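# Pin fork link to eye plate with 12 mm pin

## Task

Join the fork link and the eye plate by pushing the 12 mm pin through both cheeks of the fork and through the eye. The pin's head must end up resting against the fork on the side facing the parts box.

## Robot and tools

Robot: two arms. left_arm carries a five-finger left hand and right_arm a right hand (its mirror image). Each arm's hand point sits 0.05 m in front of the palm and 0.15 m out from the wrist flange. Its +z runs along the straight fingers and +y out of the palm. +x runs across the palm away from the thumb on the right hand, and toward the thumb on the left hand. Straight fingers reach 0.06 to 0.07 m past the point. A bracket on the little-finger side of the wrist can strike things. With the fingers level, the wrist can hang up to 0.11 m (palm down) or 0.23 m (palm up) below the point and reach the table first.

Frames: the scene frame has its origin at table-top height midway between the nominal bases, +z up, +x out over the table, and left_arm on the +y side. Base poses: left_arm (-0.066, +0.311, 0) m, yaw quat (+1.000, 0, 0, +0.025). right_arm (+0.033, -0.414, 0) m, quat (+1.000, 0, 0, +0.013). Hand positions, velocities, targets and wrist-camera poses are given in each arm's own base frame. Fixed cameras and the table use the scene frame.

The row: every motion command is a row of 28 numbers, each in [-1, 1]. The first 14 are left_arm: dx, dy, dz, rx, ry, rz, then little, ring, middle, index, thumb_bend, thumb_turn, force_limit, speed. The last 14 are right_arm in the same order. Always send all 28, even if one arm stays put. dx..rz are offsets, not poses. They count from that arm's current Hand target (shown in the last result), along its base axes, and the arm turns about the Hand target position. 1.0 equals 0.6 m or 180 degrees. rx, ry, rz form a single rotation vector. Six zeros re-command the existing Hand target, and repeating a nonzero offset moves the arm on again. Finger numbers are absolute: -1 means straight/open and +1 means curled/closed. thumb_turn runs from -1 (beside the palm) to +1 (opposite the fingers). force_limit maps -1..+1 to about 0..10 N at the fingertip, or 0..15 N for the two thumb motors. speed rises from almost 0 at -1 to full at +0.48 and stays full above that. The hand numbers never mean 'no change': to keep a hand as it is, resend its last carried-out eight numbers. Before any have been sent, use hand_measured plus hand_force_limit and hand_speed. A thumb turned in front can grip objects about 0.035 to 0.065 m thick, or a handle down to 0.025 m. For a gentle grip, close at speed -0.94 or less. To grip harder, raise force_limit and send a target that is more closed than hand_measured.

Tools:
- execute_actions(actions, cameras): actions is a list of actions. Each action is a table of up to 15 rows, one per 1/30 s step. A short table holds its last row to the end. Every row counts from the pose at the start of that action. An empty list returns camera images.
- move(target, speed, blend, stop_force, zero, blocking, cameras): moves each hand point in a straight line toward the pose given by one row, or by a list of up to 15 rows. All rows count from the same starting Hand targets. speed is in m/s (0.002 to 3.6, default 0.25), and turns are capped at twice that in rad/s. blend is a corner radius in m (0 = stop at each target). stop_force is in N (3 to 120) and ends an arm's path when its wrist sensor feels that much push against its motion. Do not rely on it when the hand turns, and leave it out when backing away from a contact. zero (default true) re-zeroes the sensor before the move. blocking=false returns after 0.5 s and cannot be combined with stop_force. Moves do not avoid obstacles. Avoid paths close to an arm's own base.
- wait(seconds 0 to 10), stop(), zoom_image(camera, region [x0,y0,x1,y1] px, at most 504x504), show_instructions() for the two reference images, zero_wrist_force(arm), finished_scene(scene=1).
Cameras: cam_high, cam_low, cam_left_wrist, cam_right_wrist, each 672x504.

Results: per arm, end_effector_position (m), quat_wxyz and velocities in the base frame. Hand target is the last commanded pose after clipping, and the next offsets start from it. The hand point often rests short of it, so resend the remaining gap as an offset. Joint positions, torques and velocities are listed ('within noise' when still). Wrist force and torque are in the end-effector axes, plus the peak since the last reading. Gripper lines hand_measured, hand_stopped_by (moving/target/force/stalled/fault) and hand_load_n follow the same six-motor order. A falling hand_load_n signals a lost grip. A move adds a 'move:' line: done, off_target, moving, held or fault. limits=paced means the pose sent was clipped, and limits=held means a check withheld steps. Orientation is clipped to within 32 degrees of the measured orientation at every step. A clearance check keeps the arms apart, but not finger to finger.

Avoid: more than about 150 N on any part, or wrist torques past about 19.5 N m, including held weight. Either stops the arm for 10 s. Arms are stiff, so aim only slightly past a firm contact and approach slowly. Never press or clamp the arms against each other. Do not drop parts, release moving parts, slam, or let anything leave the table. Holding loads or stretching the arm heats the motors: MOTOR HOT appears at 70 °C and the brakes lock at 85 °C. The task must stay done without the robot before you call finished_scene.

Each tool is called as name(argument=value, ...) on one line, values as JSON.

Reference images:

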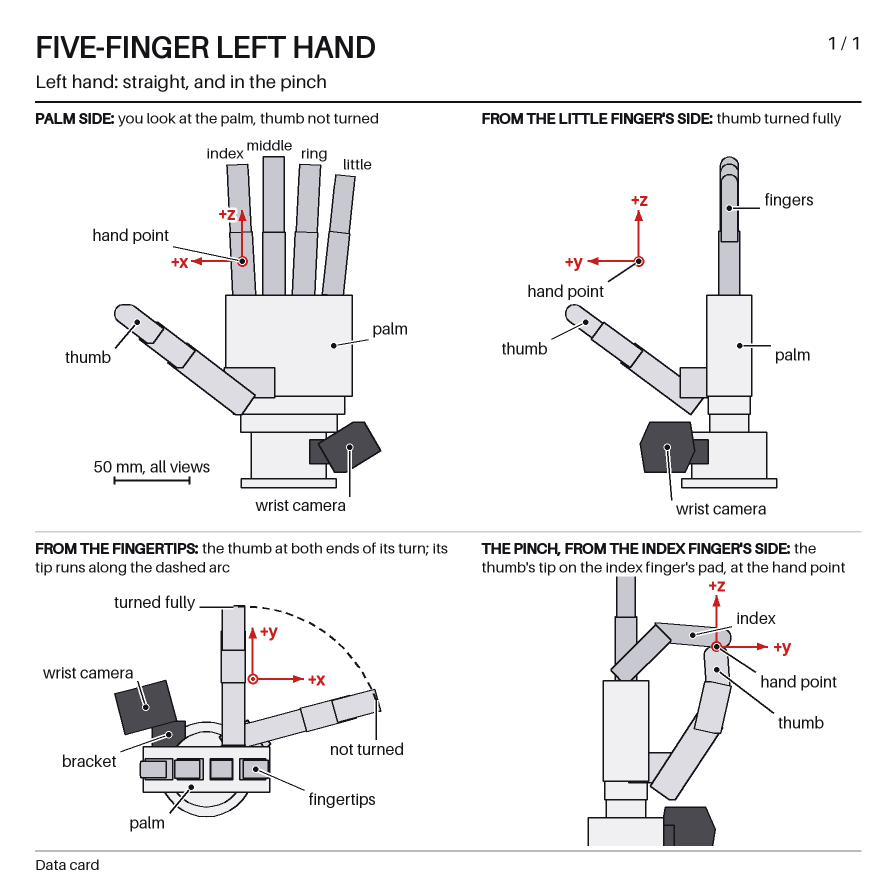

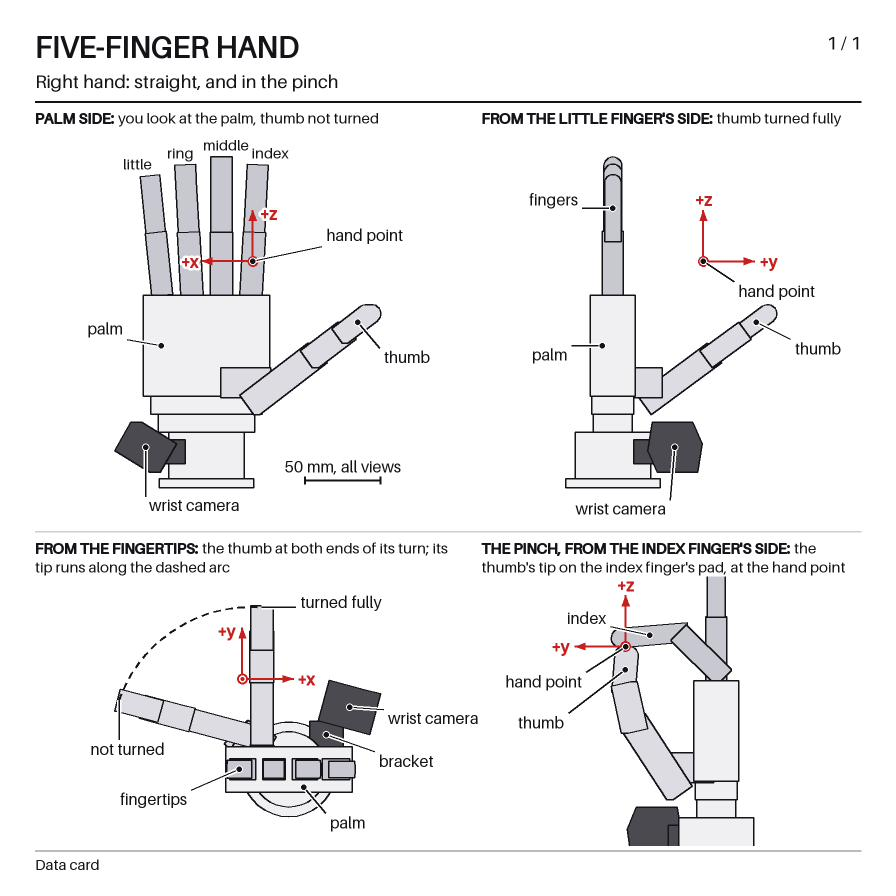

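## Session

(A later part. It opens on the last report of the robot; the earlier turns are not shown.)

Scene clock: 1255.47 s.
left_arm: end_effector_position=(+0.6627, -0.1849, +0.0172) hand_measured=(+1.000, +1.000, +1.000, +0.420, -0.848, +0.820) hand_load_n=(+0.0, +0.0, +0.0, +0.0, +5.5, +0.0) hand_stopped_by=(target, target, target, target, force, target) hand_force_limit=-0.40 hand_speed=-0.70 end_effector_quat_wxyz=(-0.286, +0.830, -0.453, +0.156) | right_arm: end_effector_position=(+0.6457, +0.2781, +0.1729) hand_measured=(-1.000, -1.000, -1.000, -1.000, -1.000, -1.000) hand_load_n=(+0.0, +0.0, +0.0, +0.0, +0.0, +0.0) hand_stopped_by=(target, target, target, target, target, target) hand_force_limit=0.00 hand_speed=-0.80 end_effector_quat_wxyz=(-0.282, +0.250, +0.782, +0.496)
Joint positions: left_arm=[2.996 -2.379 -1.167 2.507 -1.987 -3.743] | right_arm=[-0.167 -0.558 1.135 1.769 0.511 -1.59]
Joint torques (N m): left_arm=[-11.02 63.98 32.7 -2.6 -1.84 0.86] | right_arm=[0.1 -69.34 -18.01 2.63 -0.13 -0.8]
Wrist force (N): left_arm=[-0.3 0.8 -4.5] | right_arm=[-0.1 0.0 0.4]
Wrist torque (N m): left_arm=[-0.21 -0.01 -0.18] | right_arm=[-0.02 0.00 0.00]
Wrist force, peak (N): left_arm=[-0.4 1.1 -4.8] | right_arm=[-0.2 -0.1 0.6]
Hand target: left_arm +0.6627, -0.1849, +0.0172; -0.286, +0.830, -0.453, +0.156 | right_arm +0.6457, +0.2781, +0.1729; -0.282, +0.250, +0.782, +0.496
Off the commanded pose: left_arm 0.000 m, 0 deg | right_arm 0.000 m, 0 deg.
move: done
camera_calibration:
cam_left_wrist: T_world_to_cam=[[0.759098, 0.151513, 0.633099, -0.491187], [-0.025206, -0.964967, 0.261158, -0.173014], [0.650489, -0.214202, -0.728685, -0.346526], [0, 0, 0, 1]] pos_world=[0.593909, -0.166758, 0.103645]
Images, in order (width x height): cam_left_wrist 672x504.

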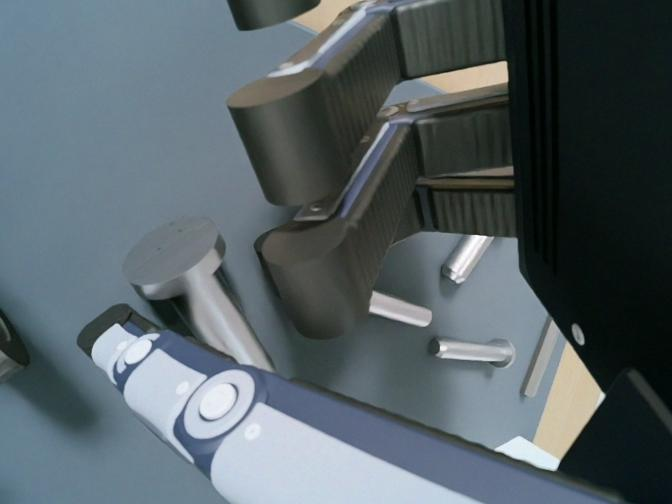

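move(target=[0,0,0.075,0,0,0,1,1,1,0.42,-1,0.82,-0.4,0,0,0,0,0,0,0,-1,-1,-1,-1,-1,-1,0,-0.8], speed=0.1)

move(target=[-0.0403,-0.0347,-0.004,0.1039,-0.1577,0.01,1,1,1,-0.1,-0.35,0.82,-0.4,0,0,0,0,0,0,0,-1,-1,-1,-1,-1,-1,0,-0.8], speed=0.15, cameras=["cam_left_wrist","cam_low"])

Scene clock: 1303.27 s.
left_arm: end_effector_position=(+0.6628, -0.1849, +0.0622) hand_measured=(+1.000, +1.000, +1.000, +0.420, -1.000, +0.820) hand_load_n=(+0.0, +0.0, +0.5, +0.0, +0.0, +0.0) hand_stopped_by=(target, target, target, target, target, target) hand_force_limit=-0.40 hand_speed=0.00 end_effector_quat_wxyz=(-0.286, +0.830, -0.453, +0.156) | right_arm: end_effector_position=(+0.6457, +0.2781, +0.1729) hand_measured=(-1.000, -1.000, -1.000, -1.000, -1.000, -1.000) hand_load_n=(+0.0, +0.0, +0.0, +0.0, +0.0, +0.0) hand_stopped_by=(target, target, target, target, target, target) hand_force_limit=0.00 hand_speed=-0.80 end_effector_quat_wxyz=(-0.282, +0.250, +0.782, +0.496)
Joint positions: left_arm=[2.996 -2.338 -1.119 2.419 -1.987 -3.743] | right_arm=[-0.167 -0.558 1.135 1.769 0.511 -1.59]
Joint torques (N m): left_arm=[-6.99 51.77 15.7 -0.72 -0.52 -0.04] | right_arm=[-0.08 -69 -18.64 2.79 -0.19 -0.66]
Wrist force (N): left_arm=[-0.9 0.4 0.1] | right_arm=[-0.2 -0.2 0.2]
Wrist torque (N m): left_arm=[-0.05 0.06 -0.18] | right_arm=[-0.04 0.02 -0.01]
Wrist force, peak (N): left_arm=[-0.4 0.8 -4.7] | right_arm=[-0.3 -0.2 0.4]
Hand target: left_arm +0.6627, -0.1849, +0.0622; -0.286, +0.830, -0.453, +0.156 | right_arm +0.6457, +0.2781, +0.1729; -0.282, +0.250, +0.782, +0.496
Off the commanded pose: left_arm 0.000 m, 0 deg | right_arm 0.000 m, 0 deg.
move: done

Scene clock: 1305.73 s.
left_arm: end_effector_position=(+0.6385, -0.2058, +0.0598) hand_measured=(+1.000, +1.000, +1.000, -0.100, -0.392, +0.820) hand_load_n=(+0.0, +0.0, -1.0, +0.0, +6.5, +2.5) hand_stopped_by=(target, target, target, target, force, target) hand_force_limit=-0.40 hand_speed=0.00 end_effector_quat_wxyz=(-0.519, +0.716, -0.376, +0.275) | right_arm: end_effector_position=(+0.6457, +0.2781, +0.1729) hand_measured=(-1.000, -1.000, -1.000, -1.000, -1.000, -1.000) hand_load_n=(-0.5, +0.0, +0.0, +0.0, +0.0, +0.0) hand_stopped_by=(target, target, target, target, target, target) hand_force_limit=0.00 hand_speed=-0.80 end_effector_quat_wxyz=(-0.282, +0.250, +0.782, +0.496)
Joint positions: left_arm=[2.788 -2.191 -1.567 3.246 -2.459 -3.556] | right_arm=[-0.167 -0.558 1.135 1.769 0.511 -1.59]
Joint torques (N m): left_arm=[11.72 42.81 27.79 1.43 -1.79 -1.09] | right_arm=[0.02 -69.35 -19.01 2.54 0 -0.75]
Wrist force (N): left_arm=[-1.4 0.1 0.8] | right_arm=[-0.4 -0.2 0.2]
Wrist torque (N m): left_arm=[-0.23 0.05 -0.47] | right_arm=[-0.03 0.05 -0.02]
Wrist force, peak (N): left_arm=[-1.6 0.1 0.8] | right_arm=[-0.3 -0.4 0.3]
Hand target: left_arm +0.6386, -0.2057, +0.0598; -0.520, +0.716, -0.376, +0.275 | right_arm +0.6457, +0.2781, +0.1729; -0.282, +0.250, +0.782, +0.496
Off the commanded pose: left_arm 0.000 m, 0 deg | right_arm 0.000 m, 0 deg.
move: done
camera_calibration:
cam_left_wrist: T_world_to_cam=[[0.35955, -0.0929719, 0.928483, -0.309462], [-0.0387022, -0.995654, -0.0847108, -0.181986], [0.932323, -0.00547656, -0.361585, -0.463171], [0, 0, 0, 1]] pos_world=[0.536049, -0.212503, 0.104439]
Images, in order (width x height): cam_low 672x504, cam_left_wrist 672x504.

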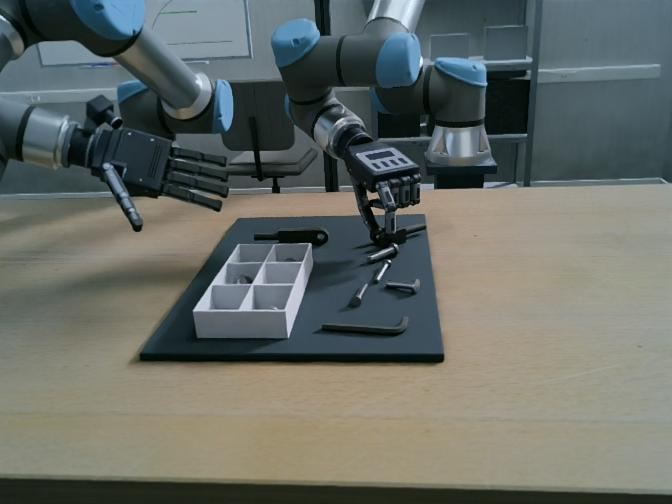

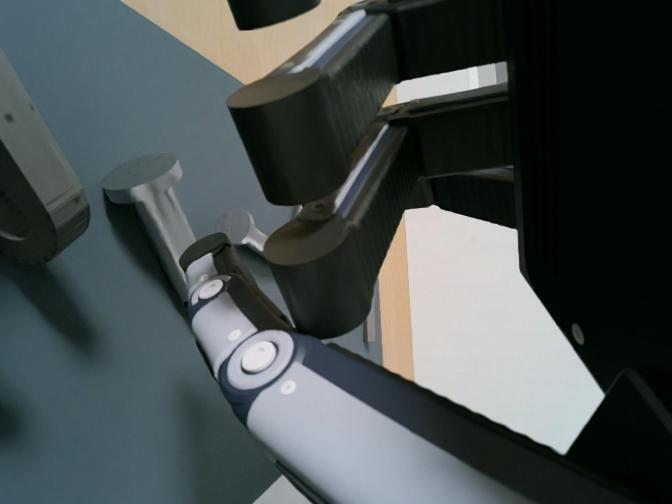

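move(target=[0.0085,-0.0122,0,0,0,0,1,1,0.05,0.0,-0.45,1,0,0,0,0,0,0,0,0,-1,-1,-1,-1,-1,-1,0,-0.8], speed=0.1)

move(target=[0,0,0,0,0,0,1,1,0.05,0.0,-0.35,1,0,0,0,0,0,0,0,0,-1,-1,-1,-1,-1,-1,0,-0.8], speed=0.1, cameras=["cam_left_wrist"])

Scene clock: 1320.57 s.
left_arm: end_effector_position=(+0.6437, -0.2131, +0.0597) hand_measured=(+1.000, +1.000, +0.916, +0.000, -0.452, +0.940) hand_load_n=(+0.0, +0.0, -10.0, +0.0, +8.5, +11.5) hand_stopped_by=(target, target, stalled, target, force, force) hand_force_limit=0.00 hand_speed=0.00 end_effector_quat_wxyz=(-0.520, +0.716, -0.376, +0.275) | right_arm: end_effector_position=(+0.6457, +0.2781, +0.1729) hand_measured=(-1.000, -1.000, -1.000, -1.000, -1.000, -1.000) hand_load_n=(+0.0, +0.0, +0.0, +0.0, +0.0, +0.0) hand_stopped_by=(target, target, target, target, target, target) hand_force_limit=0.00 hand_speed=-0.80 end_effector_quat_wxyz=(-0.282, +0.250, +0.782, +0.496)
Joint positions: left_arm=[2.779 -2.21 -1.536 3.227 -2.468 -3.564] | right_arm=[-0.167 -0.558 1.135 1.769 0.511 -1.59]
Joint torques (N m): left_arm=[-2.01 61.81 12.49 1.16 -0.7 -0.66] | right_arm=[-0.23 -69.52 -18.66 2.54 -0.05 -0.76]
Wrist force (N): left_arm=[-1.2 0.1 0.7] | right_arm=[-0.3 -0.2 0.3]
Wrist torque (N m): left_arm=[-0.23 0.01 -0.46] | right_arm=[-0.05 0.04 -0.01]
Wrist force, peak (N): left_arm=[-1.9 -0.1 1.1] | right_arm=[-0.3 0.0 0.6]
Hand target: left_arm +0.6437, -0.2130, +0.0598; -0.520, +0.716, -0.376, +0.275 | right_arm +0.6457, +0.2781, +0.1729; -0.282, +0.250, +0.782, +0.496
Off the commanded pose: left_arm 0.000 m, 0 deg | right_arm 0.000 m, 0 deg.
move: done

Scene clock: 1321.07 s.
left_arm: end_effector_position=(+0.6436, -0.2131, +0.0598) hand_measured=(+1.000, +1.000, +0.916, +0.000, -0.452, +0.940) hand_load_n=(+0.0, +0.0, -10.0, +0.0, +8.5, +11.5) hand_stopped_by=(target, target, stalled, target, force, force) hand_force_limit=0.00 hand_speed=0.00 end_effector_quat_wxyz=(-0.520, +0.716, -0.376, +0.275) | right_arm: end_effector_position=(+0.6457, +0.2781, +0.1729) hand_measured=(-1.000, -1.000, -1.000, -1.000, -1.000, -1.000) hand_load_n=(+0.0, +0.0, +0.0, +0.0, +0.0, +0.0) hand_stopped_by=(target, target, target, target, target, target) hand_force_limit=0.00 hand_speed=-0.80 end_effector_quat_wxyz=(-0.282, +0.250, +0.782, +0.496)
Joint positions: left_arm=[2.779 -2.21 -1.536 3.227 -2.467 -3.564] | right_arm=[-0.167 -0.558 1.135 1.769 0.511 -1.59]
Joint torques (N m): left_arm=[11.17 59.84 13.58 1.61 1.13 1.85] | right_arm=[-0.47 -69.41 -18.81 2.63 -0.08 -0.7]
Wrist force (N): left_arm=[-1.2 0.2 0.9] | right_arm=[-0.2 0.1 0.1]
Wrist torque (N m): left_arm=[-0.23 0.01 -0.46] | right_arm=[0.01 0.04 -0.01]
Wrist force, peak (N): left_arm=[-1.4 0.1 1.1] | right_arm=[-0.3 -0.4 0.1]
Hand target: left_arm +0.6437, -0.2130, +0.0598; -0.520, +0.716, -0.376, +0.275 | right_arm +0.6457, +0.2781, +0.1729; -0.282, +0.250, +0.782, +0.496
Off the commanded pose: left_arm 0.000 m, 0 deg | right_arm 0.000 m, 0 deg.
move: done
camera_calibration:
cam_left_wrist: T_world_to_cam=[[0.359479, -0.0929924, 0.928508, -0.31198], [-0.0385159, -0.995653, -0.0848054, -0.189143], [0.932358, -0.00527657, -0.361498, -0.468044], [0, 0, 0, 1]] pos_world=[0.54125, -0.219803, 0.104438]
Images, in order (width x height): cam_left_wrist 672x504.

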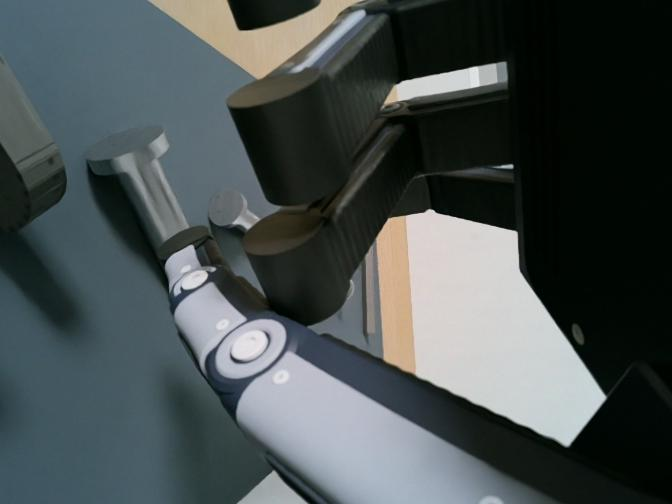

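move(target=[0,0,0.03,0,0,0,1,1,0.9,0.0,-1,0.9,0,0,0,0,0,0,0,0,-1,-1,-1,-1,-1,-1,0,-0.8], speed=0.1)

move(target=[0,0,0,0,0,0,1,1,0.05,0.0,-1,1,0,0,0,0,0,0,0,0,-1,-1,-1,-1,-1,-1,0,-0.8], speed=0.1)

move(target=[0,0,-0.03,0,0,0,1,1,0.05,0.0,-0.35,1,0,0,0,0,0,0,0,0,-1,-1,-1,-1,-1,-1,0,-0.8], speed=0.1, cameras=["cam_left_wrist"])

Scene clock: 1332.80 s.
left_arm: end_effector_position=(+0.6437, -0.2131, +0.0780) hand_measured=(+1.000, +1.000, +0.900, +0.000, -1.000, +0.900) hand_load_n=(+0.0, +0.0, +0.0, +0.0, +0.0, +0.0) hand_stopped_by=(target, target, target, target, target, target) hand_force_limit=0.00 hand_speed=0.00 end_effector_quat_wxyz=(-0.520, +0.716, -0.376, +0.275) end_effector_velocity=(+0.000, -0.001, -0.002) end_effector_angular_velocity=(+0.000, -0.001, -0.001) | right_arm: end_effector_position=(+0.6457, +0.2781, +0.1729) hand_measured=(-1.000, -1.000, -1.000, -1.000, -1.000, -1.000) hand_load_n=(+0.0, +0.0, +0.0, +0.0, +0.0, +0.0) hand_stopped_by=(target, target, target, target, target, target) hand_force_limit=0.00 hand_speed=-0.80 end_effector_quat_wxyz=(-0.282, +0.250, +0.782, +0.496)
Joint positions: left_arm=[2.779 -2.186 -1.522 3.19 -2.467 -3.564] | right_arm=[-0.167 -0.558 1.135 1.769 0.511 -1.59]
Joint velocities: left_arm=[-0.001 -0.003 -0.002 0.005 0 0] | right_arm=[within noise]
Joint torques (N m): left_arm=[10.99 38.96 13.39 1.92 0.58 -1.16] | right_arm=[-0.1 -69.41 -18.8 2.57 -0.01 -0.7]
Wrist force (N): left_arm=[-1.2 0.1 0.5] | right_arm=[-0.2 0.2 0.0]
Wrist torque (N m): left_arm=[-0.22 0.00 -0.47] | right_arm=[0.03 0.02 0.01]
Wrist force, peak (N): left_arm=[-1.3 0.9 0.9] | right_arm=[-0.4 -0.4 0.3]
Hand target: left_arm +0.6437, -0.2130, +0.0778; -0.520, +0.716, -0.376, +0.275 | right_arm +0.6457, +0.2781, +0.1729; -0.282, +0.250, +0.782, +0.496
Off the commanded pose: left_arm 0.000 m, 0 deg | right_arm 0.000 m, 0 deg.
move: done

Scene clock: 1333.40 s.
left_arm: end_effector_position=(+0.6437, -0.2130, +0.0778) hand_measured=(+1.000, +1.000, +0.050, +0.000, -1.000, +1.000) hand_load_n=(+0.0, +0.0, +0.0, +0.0, +0.0, +0.0) hand_stopped_by=(target, target, target, target, target, target) hand_force_limit=0.00 hand_speed=0.00 end_effector_quat_wxyz=(-0.520, +0.716, -0.376, +0.275) | right_arm: end_effector_position=(+0.6457, +0.2781, +0.1729) hand_measured=(-1.000, -1.000, -1.000, -1.000, -1.000, -1.000) hand_load_n=(+0.0, +0.0, +0.0, +0.0, +0.0, +0.0) hand_stopped_by=(target, target, target, target, target, target) hand_force_limit=0.00 hand_speed=-0.80 end_effector_quat_wxyz=(-0.282, +0.250, +0.782, +0.496)
Joint positions: left_arm=[2.779 -2.186 -1.522 3.19 -2.467 -3.564] | right_arm=[-0.167 -0.558 1.135 1.769 0.511 -1.59]
Joint torques (N m): left_arm=[9.41 40.77 14.2 1.46 -0.21 -2.33] | right_arm=[-0.56 -68.99 -18.55 2.56 -0.07 -0.73]
Wrist force (N): left_arm=[-1.2 0.3 0.9] | right_arm=[-0.1 0.2 0.1]
Wrist torque (N m): left_arm=[-0.21 0.02 -0.47] | right_arm=[0.02 0.01 0.01]
Wrist force, peak (N): left_arm=[-1.2 0.3 0.9] | right_arm=[0.0 -0.3 0.3]
Hand target: left_arm +0.6437, -0.2130, +0.0778; -0.520, +0.716, -0.376, +0.275 | right_arm +0.6457, +0.2781, +0.1729; -0.282, +0.250, +0.782, +0.496
Off the commanded pose: left_arm 0.000 m, 0 deg | right_arm 0.000 m, 0 deg.
move: done

Scene clock: 1334.13 s.
left_arm: end_effector_position=(+0.6436, -0.2130, +0.0596) hand_measured=(+1.000, +1.000, +0.050, +0.000, -0.350, +1.000) hand_load_n=(+0.0, +0.0, +0.0, +0.0, +0.0, +0.0) hand_stopped_by=(target, target, target, target, target, target) hand_force_limit=0.00 hand_speed=0.00 end_effector_quat_wxyz=(-0.520, +0.716, -0.376, +0.275) | right_arm: end_effector_position=(+0.6457, +0.2781, +0.1729) hand_measured=(-1.000, -1.000, -1.000, -1.000, -1.000, -1.000) hand_load_n=(+0.0, +0.0, +0.0, +0.0, +0.0, +0.0) hand_stopped_by=(target, target, target, target, target, target) hand_force_limit=0.00 hand_speed=-0.80 end_effector_quat_wxyz=(-0.282, +0.250, +0.782, +0.496)
Joint positions: left_arm=[2.779 -2.21 -1.536 3.228 -2.467 -3.564] | right_arm=[-0.167 -0.558 1.135 1.769 0.511 -1.59]
Joint torques (N m): left_arm=[8.81 58.71 31.24 -2.13 -1.73 0.66] | right_arm=[-0.28 -69.35 -18.34 2.6 -0.02 -0.76]
Wrist force (N): left_arm=[-1.1 0.1 0.7] | right_arm=[-0.1 0.1 0.2]
Wrist torque (N m): left_arm=[-0.23 0.00 -0.46] | right_arm=[0.00 0.01 0.00]
Wrist force, peak (N): left_arm=[-1.4 0.6 1.0] | right_arm=[-0.3 -0.2 0.5]
Hand target: left_arm +0.6437, -0.2130, +0.0598; -0.520, +0.716, -0.376, +0.275 | right_arm +0.6457, +0.2781, +0.1729; -0.282, +0.250, +0.782, +0.496
Off the commanded pose: left_arm 0.000 m, 0 deg | right_arm 0.000 m, 0 deg.
move: done
camera_calibration:
cam_left_wrist: T_world_to_cam=[[0.359695, -0.0929588, 0.928428, -0.31185], [-0.0384305, -0.995656, -0.0848011, -0.189112], [0.932278, -0.00517737, -0.361706, -0.467936], [0, 0, 0, 1]] pos_world=[0.54115, -0.219703, 0.104238]
Images, in order (width x height): cam_left_wrist 672x504.

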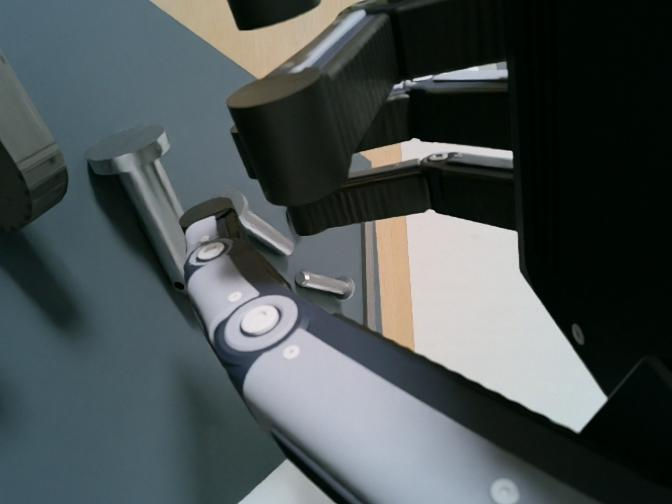

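move(target=[0,0,-0.0582,0,0,0,1,1,0.05,0.0,-0.35,1,0,0,0,0,0,0,0,0,-1,-1,-1,-1,-1,-1,0,-0.8], speed=0.03, stop_force=4, cameras=["cam_left_wrist","cam_low"])

Scene clock: 1355.43 s.
left_arm: end_effector_position=(+0.6436, -0.2130, +0.0270) hand_measured=(+1.000, +1.000, +0.050, +0.000, -0.350, +1.000) hand_load_n=(+0.0, +0.0, +0.0, +0.0, -1.5, -1.0) hand_stopped_by=(target, target, target, target, target, target) hand_force_limit=0.00 hand_speed=0.00 end_effector_quat_wxyz=(-0.520, +0.716, -0.376, +0.275) | right_arm: end_effector_position=(+0.6457, +0.2781, +0.1729) hand_measured=(-1.000, -1.000, -1.000, -1.000, -1.000, -1.000) hand_load_n=(+0.0, +0.0, +0.0, +0.0, +0.0, +0.0) hand_stopped_by=(target, target, target, target, target, target) hand_force_limit=0.00 hand_speed=-0.80 end_effector_quat_wxyz=(-0.282, +0.250, +0.782, +0.496)
Joint positions: left_arm=[2.779 -2.256 -1.556 3.293 -2.467 -3.564] | right_arm=[-0.167 -0.558 1.135 1.769 0.511 -1.59]
Joint torques (N m): left_arm=[5.17 54.28 29.05 1.37 1.07 -1.97] | right_arm=[0.05 -69.15 -18.58 2.54 0.05 -0.71]
Wrist force (N): left_arm=[-1.7 -2.2 -0.8] | right_arm=[-0.2 -0.1 -0.2]
Wrist torque (N m): left_arm=[-0.33 0.00 -0.28] | right_arm=[0.00 0.04 -0.01]
Wrist force, peak (N): left_arm=[-1.0 -15.2 -9.7] | right_arm=[-0.4 -0.2 0.3]
Hand target: left_arm +0.6436, -0.2130, +0.0270; -0.520, +0.716, -0.376, +0.275 (not the last commanded pose) | right_arm +0.6457, +0.2781, +0.1729; -0.282, +0.250, +0.782, +0.496
Off the commanded pose: left_arm 0.002 m, 0 deg | right_arm 0.000 m, 0 deg.
move: contact (left_arm)
camera_calibration:
cam_left_wrist: T_world_to_cam=[[0.359576, -0.0929575, 0.928474, -0.281558], [-0.0384186, -0.995657, -0.0848051, -0.191879], [0.932324, -0.00517679, -0.361586, -0.479854], [0, 0, 0, 1]] pos_world=[0.54125, -0.219703, 0.0716383]
Images, in order (width x height): cam_low 672x504, cam_left_wrist 672x504.

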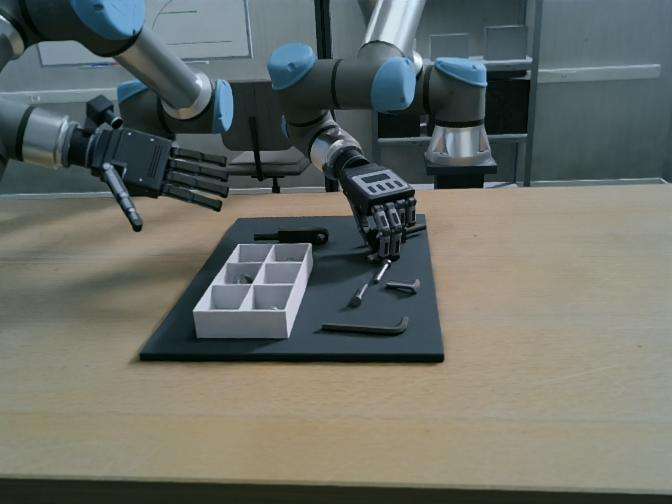

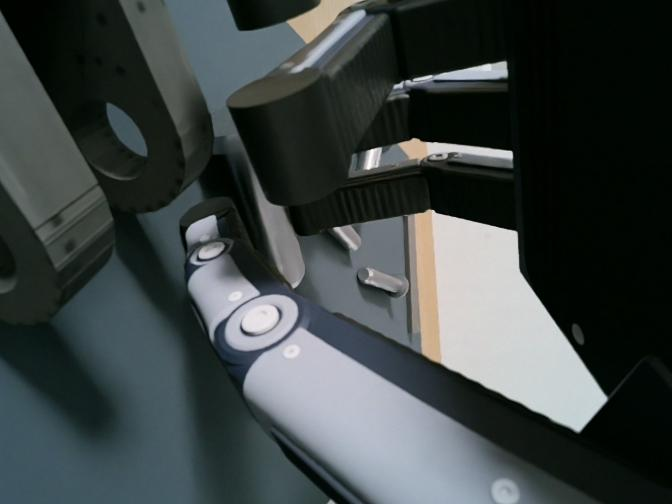

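move(target=[0,0,0.002,0,0,0,1,1,0.05,0.0,-0.35,1,0,0,0,0,0,0,0,0,-1,-1,-1,-1,-1,-1,0,-0.8], speed=0.03)

move(target=[0,0,0,0,0,0,1,1,0.5,0.45,-0.35,1,-0.4,-0.8,0,0,0,0,0,0,-1,-1,-1,-1,-1,-1,0,-0.8], speed=0.03, cameras=["cam_left_wrist"])

Scene clock: 1370.93 s.
left_arm: end_effector_position=(+0.6436, -0.2130, +0.0282) hand_measured=(+1.000, +1.000, +0.050, +0.000, -0.350, +1.000) hand_load_n=(+0.0, +0.0, +0.0, +0.0, +0.0, +0.0) hand_stopped_by=(target, target, target, target, target, target) hand_force_limit=0.00 hand_speed=0.00 end_effector_quat_wxyz=(-0.520, +0.716, -0.376, +0.275) | right_arm: end_effector_position=(+0.6457, +0.2781, +0.1729) hand_measured=(-1.000, -1.000, -1.000, -1.000, -1.000, -1.000) hand_load_n=(+0.0, +0.0, +0.0, +0.0, +0.0, +0.0) hand_stopped_by=(target, target, target, target, target, target) hand_force_limit=0.00 hand_speed=-0.80 end_effector_quat_wxyz=(-0.282, +0.250, +0.782, +0.496)
Joint positions: left_arm=[2.779 -2.254 -1.556 3.291 -2.467 -3.564] | right_arm=[-0.167 -0.558 1.135 1.769 0.511 -1.59]
Joint torques (N m): left_arm=[5.95 58.34 29.47 -1.79 0.93 -0.96] | right_arm=[0.12 -69.06 -18.25 2.51 0.05 -0.75]
Wrist force (N): left_arm=[-1.3 0.0 0.5] | right_arm=[-0.1 0.0 0.2]
Wrist torque (N m): left_arm=[-0.23 0.01 -0.32] | right_arm=[-0.01 0.01 0.00]
Wrist force, peak (N): left_arm=[-1.6 -2.4 -1.3] | right_arm=[-0.1 -0.1 0.5]
Hand target: left_arm +0.6436, -0.2130, +0.0282; -0.520, +0.716, -0.376, +0.275 | right_arm +0.6457, +0.2781, +0.1729; -0.282, +0.250, +0.782, +0.496
Off the commanded pose: left_arm 0.000 m, 0 deg | right_arm 0.000 m, 0 deg.
move: done

Scene clock: 1371.57 s.
left_arm: end_effector_position=(+0.6436, -0.2130, +0.0282) hand_measured=(+1.000, +1.000, +0.158, +0.200, -0.352, +1.000) hand_load_n=(+0.0, +0.0, +1.0, +3.5, +5.0, -2.5) hand_stopped_by=(target, target, force, force, target, target) hand_force_limit=-0.40 hand_speed=-0.80 end_effector_quat_wxyz=(-0.520, +0.716, -0.376, +0.275) | right_arm: end_effector_position=(+0.6457, +0.2781, +0.1729) hand_measured=(-1.000, -1.000, -1.000, -1.000, -1.000, -1.000) hand_load_n=(+0.0, +0.0, +0.0, +0.0, +0.0, +0.0) hand_stopped_by=(target, target, target, target, target, target) hand_force_limit=0.00 hand_speed=-0.80 end_effector_quat_wxyz=(-0.282, +0.250, +0.782, +0.496)
Joint positions: left_arm=[2.779 -2.254 -1.556 3.291 -2.467 -3.564] | right_arm=[-0.167 -0.558 1.135 1.769 0.511 -1.59]
Joint torques (N m): left_arm=[6.59 53.16 26.49 0.78 -0.17 -0.59] | right_arm=[-0.04 -68.84 -18.2 2.55 0.1 -0.68]
Wrist force (N): left_arm=[-1.2 0.1 0.7] | right_arm=[-0.2 -0.4 0.1]
Wrist torque (N m): left_arm=[-0.22 0.00 -0.33] | right_arm=[-0.06 0.03 -0.01]
Wrist force, peak (N): left_arm=[-1.2 0.3 0.8] | right_arm=[-0.4 0.0 0.4]
Hand target: left_arm +0.6436, -0.2130, +0.0282; -0.520, +0.716, -0.376, +0.275 | right_arm +0.6457, +0.2781, +0.1729; -0.282, +0.250, +0.782, +0.496
Off the commanded pose: left_arm 0.000 m, 0 deg | right_arm 0.000 m, 0 deg.
move: done
camera_calibration:
cam_left_wrist: T_world_to_cam=[[0.359576, -0.0929575, 0.928474, -0.282672], [-0.0384186, -0.995657, -0.0848051, -0.191777], [0.932324, -0.00517679, -0.361586, -0.479421], [0, 0, 0, 1]] pos_world=[0.54125, -0.219703, 0.0728383]
Images, in order (width x height): cam_left_wrist 672x504.

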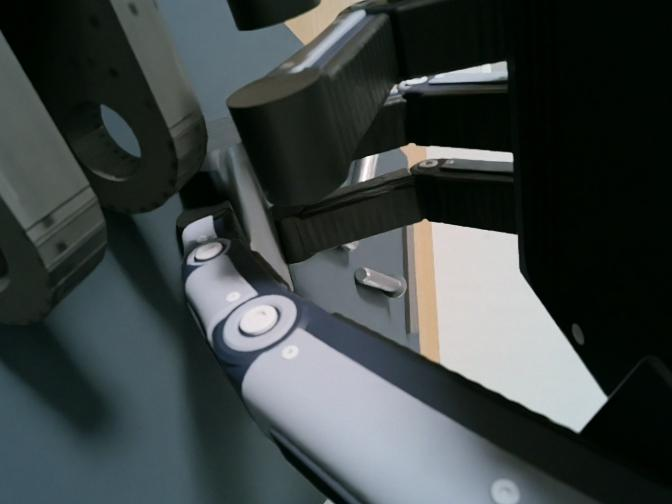

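move(target=[0,0,0,0,0,0,1,1,0.6,0.55,-0.35,1,-0.05,-0.8,0,0,0,0,0,0,-1,-1,-1,-1,-1,-1,0,-0.8], speed=0.03)

move(target=[0,0,0.0833,0,0,0,1,1,0.6,0.55,-0.35,1,-0.05,-0.8,0,0,0,0,0,0,-1,-1,-1,-1,-1,-1,0,-0.8], speed=0.05, cameras=["cam_left_wrist","cam_low"])

Scene clock: 1377.13 s.
left_arm: end_effector_position=(+0.6437, -0.2130, +0.0282) hand_measured=(+1.000, +1.000, +0.174, +0.216, -0.352, +1.000) hand_load_n=(+0.0, +0.0, +4.5, +6.0, +10.5, -2.5) hand_stopped_by=(target, target, force, force, target, target) hand_force_limit=-0.05 hand_speed=-0.80 end_effector_quat_wxyz=(-0.520, +0.716, -0.376, +0.275) | right_arm: end_effector_position=(+0.6457, +0.2781, +0.1729) hand_measured=(-1.000, -1.000, -1.000, -1.000, -1.000, -1.000) hand_load_n=(+0.0, +0.0, +0.0, +0.0, +0.0, +0.0) hand_stopped_by=(target, target, target, target, target, target) hand_force_limit=0.00 hand_speed=-0.80 end_effector_quat_wxyz=(-0.282, +0.250, +0.782, +0.496)
Joint positions: left_arm=[2.779 -2.254 -1.556 3.291 -2.467 -3.564] | right_arm=[-0.167 -0.558 1.135 1.769 0.511 -1.59]
Joint torques (N m): left_arm=[7.95 43.69 15.57 1.2 -2.56 0.02] | right_arm=[0.23 -69.04 -18.34 2.53 0.1 -0.66]
Wrist force (N): left_arm=[-1.1 -1.1 1.0] | right_arm=[-0.1 -0.1 0.2]
Wrist torque (N m): left_arm=[-0.26 0.01 -0.31] | right_arm=[-0.03 0.01 0.00]
Wrist force, peak (N): left_arm=[-1.0 -1.4 1.2] | right_arm=[-0.3 0.4 0.4]
Hand target: left_arm +0.6436, -0.2130, +0.0282; -0.520, +0.716, -0.376, +0.275 | right_arm +0.6457, +0.2781, +0.1729; -0.282, +0.250, +0.782, +0.496
Off the commanded pose: left_arm 0.000 m, 0 deg | right_arm 0.000 m, 0 deg.
move: done

Scene clock: 1378.43 s.
left_arm: end_effector_position=(+0.6437, -0.2131, +0.0784) hand_measured=(+1.000, +1.000, +0.174, +0.216, -0.352, +1.000) hand_load_n=(+0.0, +0.0, +4.5, +5.5, +11.0, -2.5) hand_stopped_by=(target, target, force, force, target, target) hand_force_limit=-0.05 hand_speed=-0.80 end_effector_quat_wxyz=(-0.520, +0.716, -0.376, +0.275) | right_arm: end_effector_position=(+0.6457, +0.2781, +0.1729) hand_measured=(-1.000, -1.000, -1.000, -1.000, -1.000, -1.000) hand_load_n=(+0.0, +0.0, +0.0, +0.0, +0.0, +0.5) hand_stopped_by=(target, target, target, target, target, target) hand_force_limit=0.00 hand_speed=-0.80 end_effector_quat_wxyz=(-0.282, +0.250, +0.782, +0.496)
Joint positions: left_arm=[2.779 -2.186 -1.522 3.189 -2.467 -3.564] | right_arm=[-0.167 -0.558 1.135 1.769 0.511 -1.59]
Joint torques (N m): left_arm=[9.94 42.84 15.02 1.64 -0.9 -0.65] | right_arm=[-0.07 -69.45 -18.15 2.48 0.19 -0.62]
Wrist force (N): left_arm=[-1.3 0.7 1.0] | right_arm=[-0.1 -0.3 0.3]
Wrist torque (N m): left_arm=[-0.22 0.03 -0.34] | right_arm=[-0.07 0.01 -0.01]
Wrist force, peak (N): left_arm=[-1.2 1.3 1.0] | right_arm=[-0.3 0.0 0.5]
Hand target: left_arm +0.6436, -0.2130, +0.0782; -0.520, +0.716, -0.376, +0.275 | right_arm +0.6457, +0.2781, +0.1729; -0.282, +0.250, +0.782, +0.496
Off the commanded pose: left_arm 0.000 m, 0 deg | right_arm 0.000 m, 0 deg.
move: done
camera_calibration:
cam_left_wrist: T_world_to_cam=[[0.359402, -0.0929556, 0.928542, -0.329148], [-0.0384027, -0.995657, -0.0848103, -0.187632], [0.932392, -0.00517752, -0.361411, -0.461457], [0, 0, 0, 1]] pos_world=[0.54135, -0.219803, 0.122939]
Images, in order (width x height): cam_low 672x504, cam_left_wrist 672x504.

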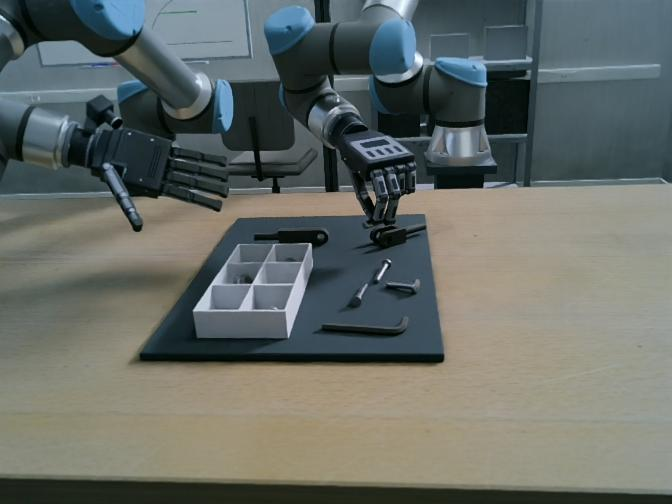

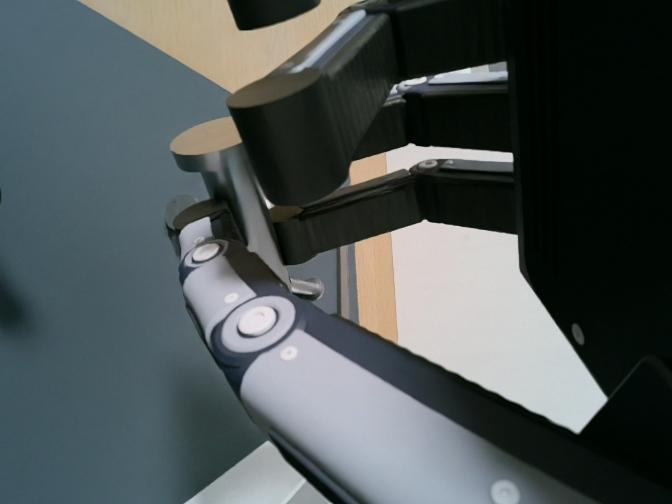

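zoom_image(camera="cam_left_wrist", region=[150, 90, 370, 320])

zoom_image(camera="cam_low", region=[280, 120, 480, 290])

Scaled by 2.191 from the camera's 672x504 image, which has a finer 960x720 frame.

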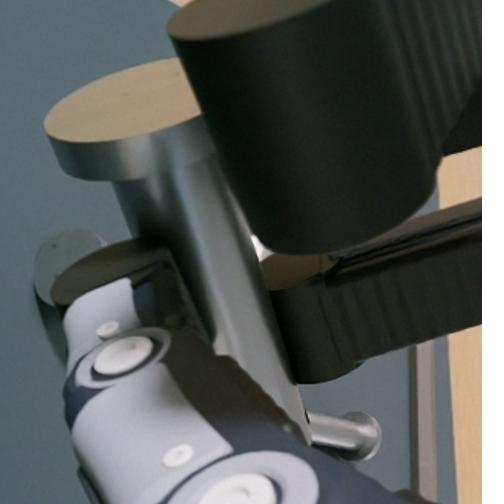

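Scaled by 2.520 from the camera's 672x504 image, which has a finer 960x720 frame.

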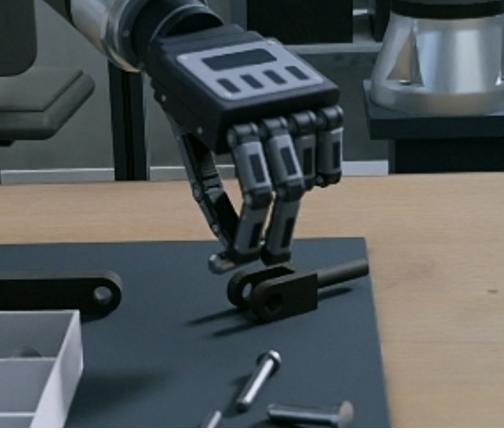

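move(target=[[0,0,0.0863,0,0,0,1,1,0.6,0.55,-0.35,1,-0.05,-0.8,0,0,0,0,0,0,-1,-1,-1,-1,-1,-1,0,-0.8],[-0.0177,-0.065,0.0863,0,0,-0.7494,1,1,0.6,0.55,-0.35,1,-0.05,-0.8,0,0,0,0,0,0,-1,-1,-1,-1,-1,-1,0,-0.8]], speed=0.2, cameras=["all"])

Scene clock: 1465.30 s.
left_arm: end_effector_position=(+0.6330, -0.2521, +0.1299) hand_measured=(+1.000, +1.000, +0.174, +0.216, -0.352, +1.000) hand_load_n=(+0.0, +0.0, +5.0, +5.5, +10.5, -2.5) hand_stopped_by=(target, target, force, force, target, target) hand_force_limit=-0.05 hand_speed=-0.80 end_effector_quat_wxyz=(-0.054, +0.072, +0.806, -0.585) | right_arm: end_effector_position=(+0.6457, +0.2781, +0.1729) hand_measured=(-1.000, -1.000, -1.000, -1.000, -1.000, -1.000) hand_load_n=(+0.0, +0.0, +0.0, +0.0, +0.0, +0.0) hand_stopped_by=(target, target, target, target, target, target) hand_force_limit=0.00 hand_speed=-0.80 end_effector_quat_wxyz=(-0.282, +0.250, +0.782, +0.496)
Joint positions: left_arm=[3.272 -2.753 -0.72 1.144 -0.44 -0.766] | right_arm=[-0.167 -0.558 1.135 1.769 0.511 -1.59]
Joint torques (N m): left_arm=[13.76 71.9 24.12 -5.01 1.96 1.97] | right_arm=[-0.3 -69.47 -18.41 2.46 0.3 -0.75]
Wrist force (N): left_arm=[-1.3 0.6 0.4] | right_arm=[-0.3 0.0 0.2]
Wrist torque (N m): left_arm=[-0.22 0.01 -0.48] | right_arm=[-0.01 0.04 -0.01]
Wrist force, peak (N): left_arm=[-2.5 -0.6 1.4] | right_arm=[-0.5 -0.2 0.3]
Hand target: left_arm +0.6330, -0.2520, +0.1300; -0.054, +0.072, +0.806, -0.585 | right_arm +0.6457, +0.2781, +0.1729; -0.282, +0.250, +0.782, +0.496
Off the commanded pose: left_arm 0.000 m, 0 deg | right_arm 0.000 m, 0 deg.
move: done
camera_calibration:
cam_left_wrist: T_world_to_cam=[[-0.31958, -0.189068, 0.928505, 0.0287451], [-0.678289, 0.729882, -0.0848357, 0.617576], [-0.66166, -0.656906, -0.361498, 0.41172], [0, 0, 0, 1]] pos_world=[0.700499, -0.174861, 0.174538]

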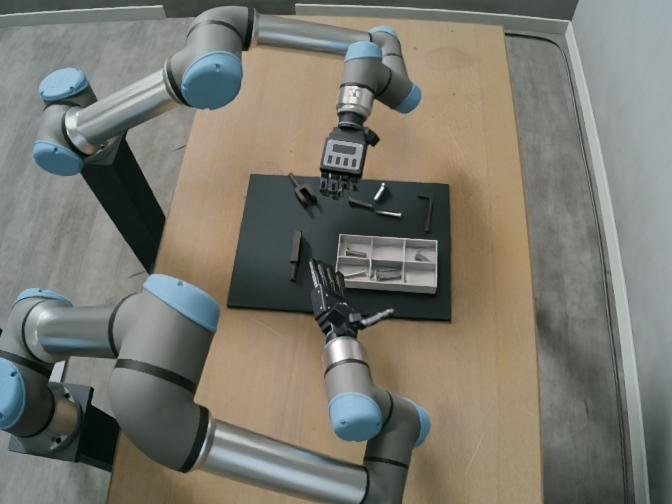

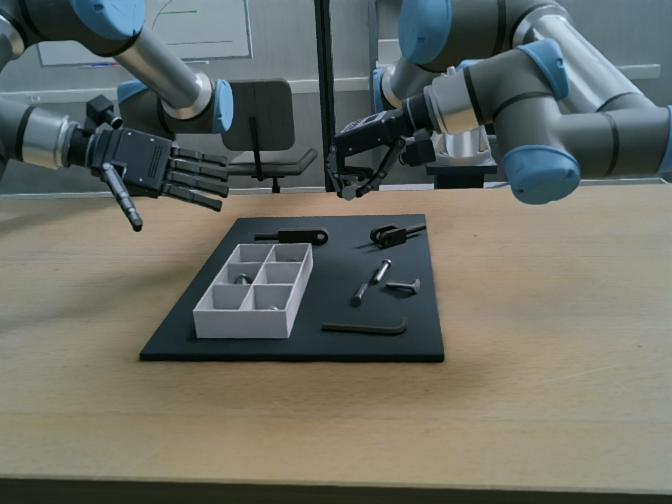

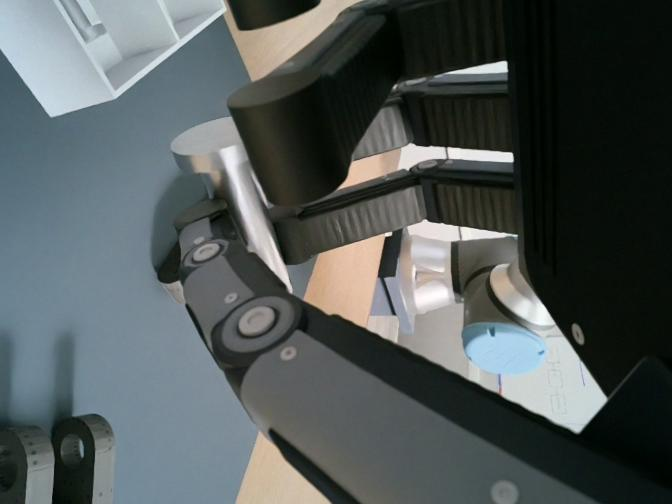

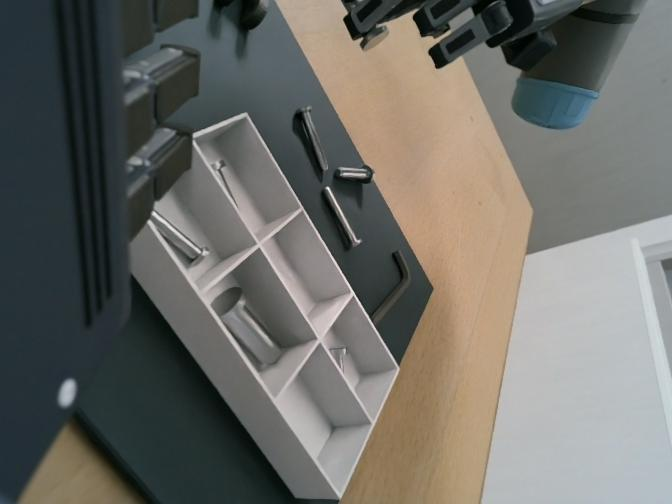

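execute_actions(actions=[])

Scene clock: 1502.97 s.
left_arm: end_effector_position=(+0.6330, -0.2520, +0.1300) hand_measured=(+1.000, +1.000, +0.174, +0.216, -0.352, +1.000) hand_load_n=(+0.0, +0.0, +4.5, +5.5, +11.0, -2.5) hand_stopped_by=(target, target, force, force, target, target) hand_force_limit=-0.05 hand_speed=-0.80 end_effector_quat_wxyz=(-0.054, +0.072, +0.806, -0.585) | right_arm: end_effector_position=(+0.6457, +0.2781, +0.1729) hand_measured=(-1.000, -1.000, -1.000, -1.000, -1.000, -1.000) hand_load_n=(+0.0, +0.0, +0.0, +0.0, +0.0, +0.0) hand_stopped_by=(target, target, target, target, target, target) hand_force_limit=0.00 hand_speed=-0.80 end_effector_quat_wxyz=(-0.282, +0.250, +0.782, +0.496)
Joint positions: left_arm=[3.272 -2.753 -0.72 1.144 -0.44 -0.765] | right_arm=[-0.167 -0.558 1.135 1.769 0.511 -1.59]
Joint velocities: within noise
Joint torques (N m): left_arm=[13.01 74.94 31.28 -5.6 -0.24 1.91] | right_arm=[-0.08 -69.22 -18.59 2.37 0.2 -0.72]
Motor temperatures (°C): left_arm=[26 29 29 36 30 29] | right_arm=[26 34 29 30 31 33]
Wrist force (N): left_arm=[-1.3 0.3 0.7] | right_arm=[-0.1 0.1 0.2]
Wrist torque (N m): left_arm=[-0.29 0.02 -0.47] | right_arm=[0.01 0.01 0.00]
Wrist force, peak (N): left_arm=[-1.4 0.6 0.5] | right_arm=[-0.5 0.1 0.2]
Hand target: left_arm +0.6330, -0.2520, +0.1300; -0.054, +0.072, +0.806, -0.585 | right_arm +0.6457, +0.2781, +0.1729; -0.282, +0.250, +0.782, +0.496
Off the commanded pose: left_arm 0.000 m, 0 deg | right_arm 0.000 m, 0 deg.
camera_calibration:
cam_left_wrist: T_world_to_cam=[[-0.319655, -0.189139, 0.928465, 0.0288112], [-0.678234, 0.729936, -0.0848078, 0.617469], [-0.661679, -0.656826, -0.361608, 0.411833], [0, 0, 0, 1]] pos_world=[0.7005, -0.174761, 0.174538]

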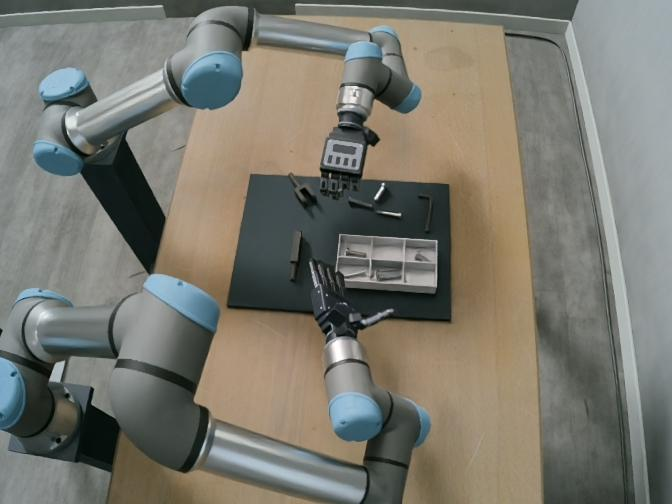

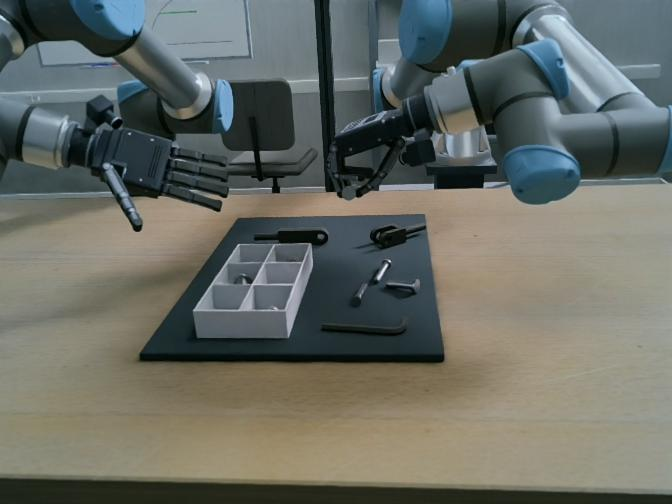

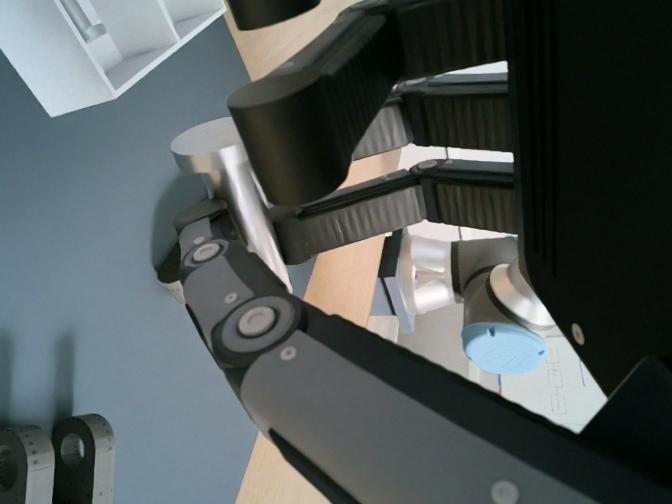

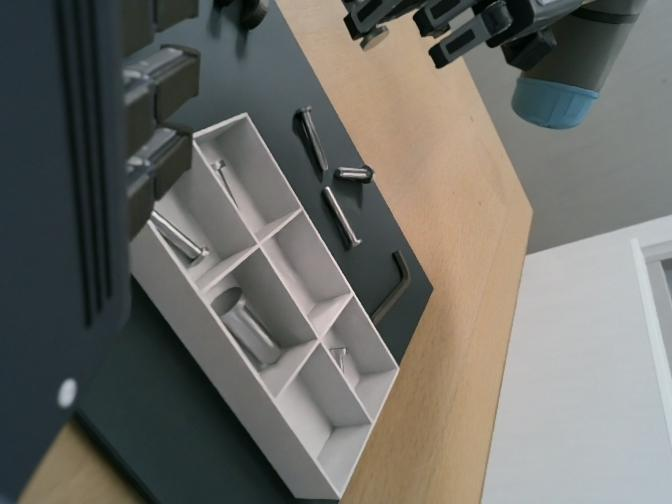

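move(target=[[0.027,0.012,-0.1533,0,0,0,1,1,0.6,0.55,-0.35,1,-0.05,-0.8,0,0,0,0,0,0,-1,-1,-1,-1,-1,-1,0,-0.8]], speed=0.15, cameras=["cam_left_wrist"])

move(target=[[0,0,-0.019,0,0,0,1,1,0.6,0.55,-0.35,1,-0.05,-0.8,0,0,0,0,0,0,-1,-1,-1,-1,-1,-1,0,-0.8]], speed=0.01, stop_force=3)

Scene clock: 1582.43 s.
left_arm: end_effector_position=(+0.6493, -0.2447, +0.0381) hand_measured=(+1.000, +1.000, +0.174, +0.216, -0.352, +1.000) hand_load_n=(+0.0, +0.0, +4.5, +5.0, +11.0, -3.0) hand_stopped_by=(target, target, force, force, target, target) hand_force_limit=-0.05 hand_speed=-0.80 end_effector_quat_wxyz=(-0.054, +0.072, +0.806, -0.585) | right_arm: end_effector_position=(+0.6457, +0.2781, +0.1729) hand_measured=(-1.000, -1.000, -1.000, -1.000, -1.000, -1.000) hand_load_n=(+0.0, +0.0, +0.0, +0.0, +0.0, +0.0) hand_stopped_by=(target, target, target, target, target, target) hand_force_limit=0.00 hand_speed=-0.80 end_effector_quat_wxyz=(-0.282, +0.250, +0.782, +0.496)
Joint positions: left_arm=[3.28 -2.934 -0.592 1.186 -0.445 -0.753] | right_arm=[-0.167 -0.558 1.135 1.769 0.511 -1.59]
Joint torques (N m): left_arm=[-14.5 64.4 16.36 -2.73 0.06 -2.09] | right_arm=[0.09 -69.53 -18.52 2.41 0.31 -0.72]
Wrist force (N): left_arm=[-1.0 0.5 0.6] | right_arm=[-0.1 0.0 0.2]
Wrist torque (N m): left_arm=[-0.22 -0.03 -0.47] | right_arm=[-0.02 0.00 0.00]
Wrist force, peak (N): left_arm=[-1.1 2.0 0.8] | right_arm=[-0.4 -0.2 0.3]
Hand target: left_arm +0.6492, -0.2448, +0.0380; -0.054, +0.072, +0.806, -0.585 | right_arm +0.6457, +0.2781, +0.1729; -0.282, +0.250, +0.782, +0.496
Off the commanded pose: left_arm 0.000 m, 0 deg | right_arm 0.000 m, 0 deg.
move: done
camera_calibration:
cam_left_wrist: T_world_to_cam=[[-0.319679, -0.189106, 0.928463, 0.120678], [-0.678363, 0.729802, -0.0849237, 0.615418], [-0.661535, -0.656983, -0.361585, 0.394151], [0, 0, 0, 1]] pos_world=[0.716799, -0.167362, 0.0827378]
Images, in order (width x height): cam_left_wrist 672x504.

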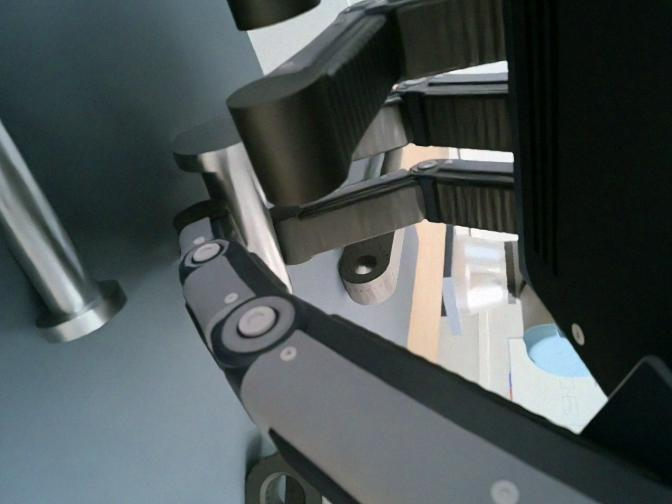

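Scene clock: 1584.17 s.
left_arm: end_effector_position=(+0.6492, -0.2448, +0.0304) hand_measured=(+1.000, +1.000, +0.174, +0.216, -0.352, +1.000) hand_load_n=(+0.0, +0.0, +5.0, +5.5, +10.0, -2.5) hand_stopped_by=(target, target, force, force, target, target) hand_force_limit=-0.05 hand_speed=-0.80 end_effector_quat_wxyz=(-0.054, +0.072, +0.806, -0.585) | right_arm: end_effector_position=(+0.6457, +0.2781, +0.1729) hand_measured=(-1.000, -1.000, -1.000, -1.000, -1.000, -1.000) hand_load_n=(+0.0, +0.0, +0.0, +0.0, +0.0, +0.0) hand_stopped_by=(target, target, target, target, target, target) hand_force_limit=0.00 hand_speed=-0.80 end_effector_quat_wxyz=(-0.282, +0.250, +0.782, +0.496)
Joint positions: left_arm=[3.28 -2.946 -0.587 1.193 -0.445 -0.754] | right_arm=[-0.167 -0.558 1.135 1.769 0.511 -1.59]
Joint torques (N m): left_arm=[-16.06 77.65 13.11 -4.93 1.44 -2.14] | right_arm=[-0.25 -69.16 -18.49 2.5 0.19 -0.72]
Wrist force (N): left_arm=[-1.0 -2.9 -0.3] | right_arm=[-0.2 -0.1 0.1]
Wrist torque (N m): left_arm=[-0.29 -0.01 -0.48] | right_arm=[-0.02 0.02 0.00]
Wrist force, peak (N): left_arm=[-0.9 -6.3 -1.5] | right_arm=[-0.4 -0.3 0.2]
Hand target: left_arm +0.6492, -0.2448, +0.0304; -0.054, +0.072, +0.806, -0.585 (not the last commanded pose) | right_arm +0.6457, +0.2781, +0.1729; -0.282, +0.250, +0.782, +0.496
Off the commanded pose: left_arm 0.004 m, 0 deg | right_arm 0.000 m, 0 deg.
move: contact (left_arm)


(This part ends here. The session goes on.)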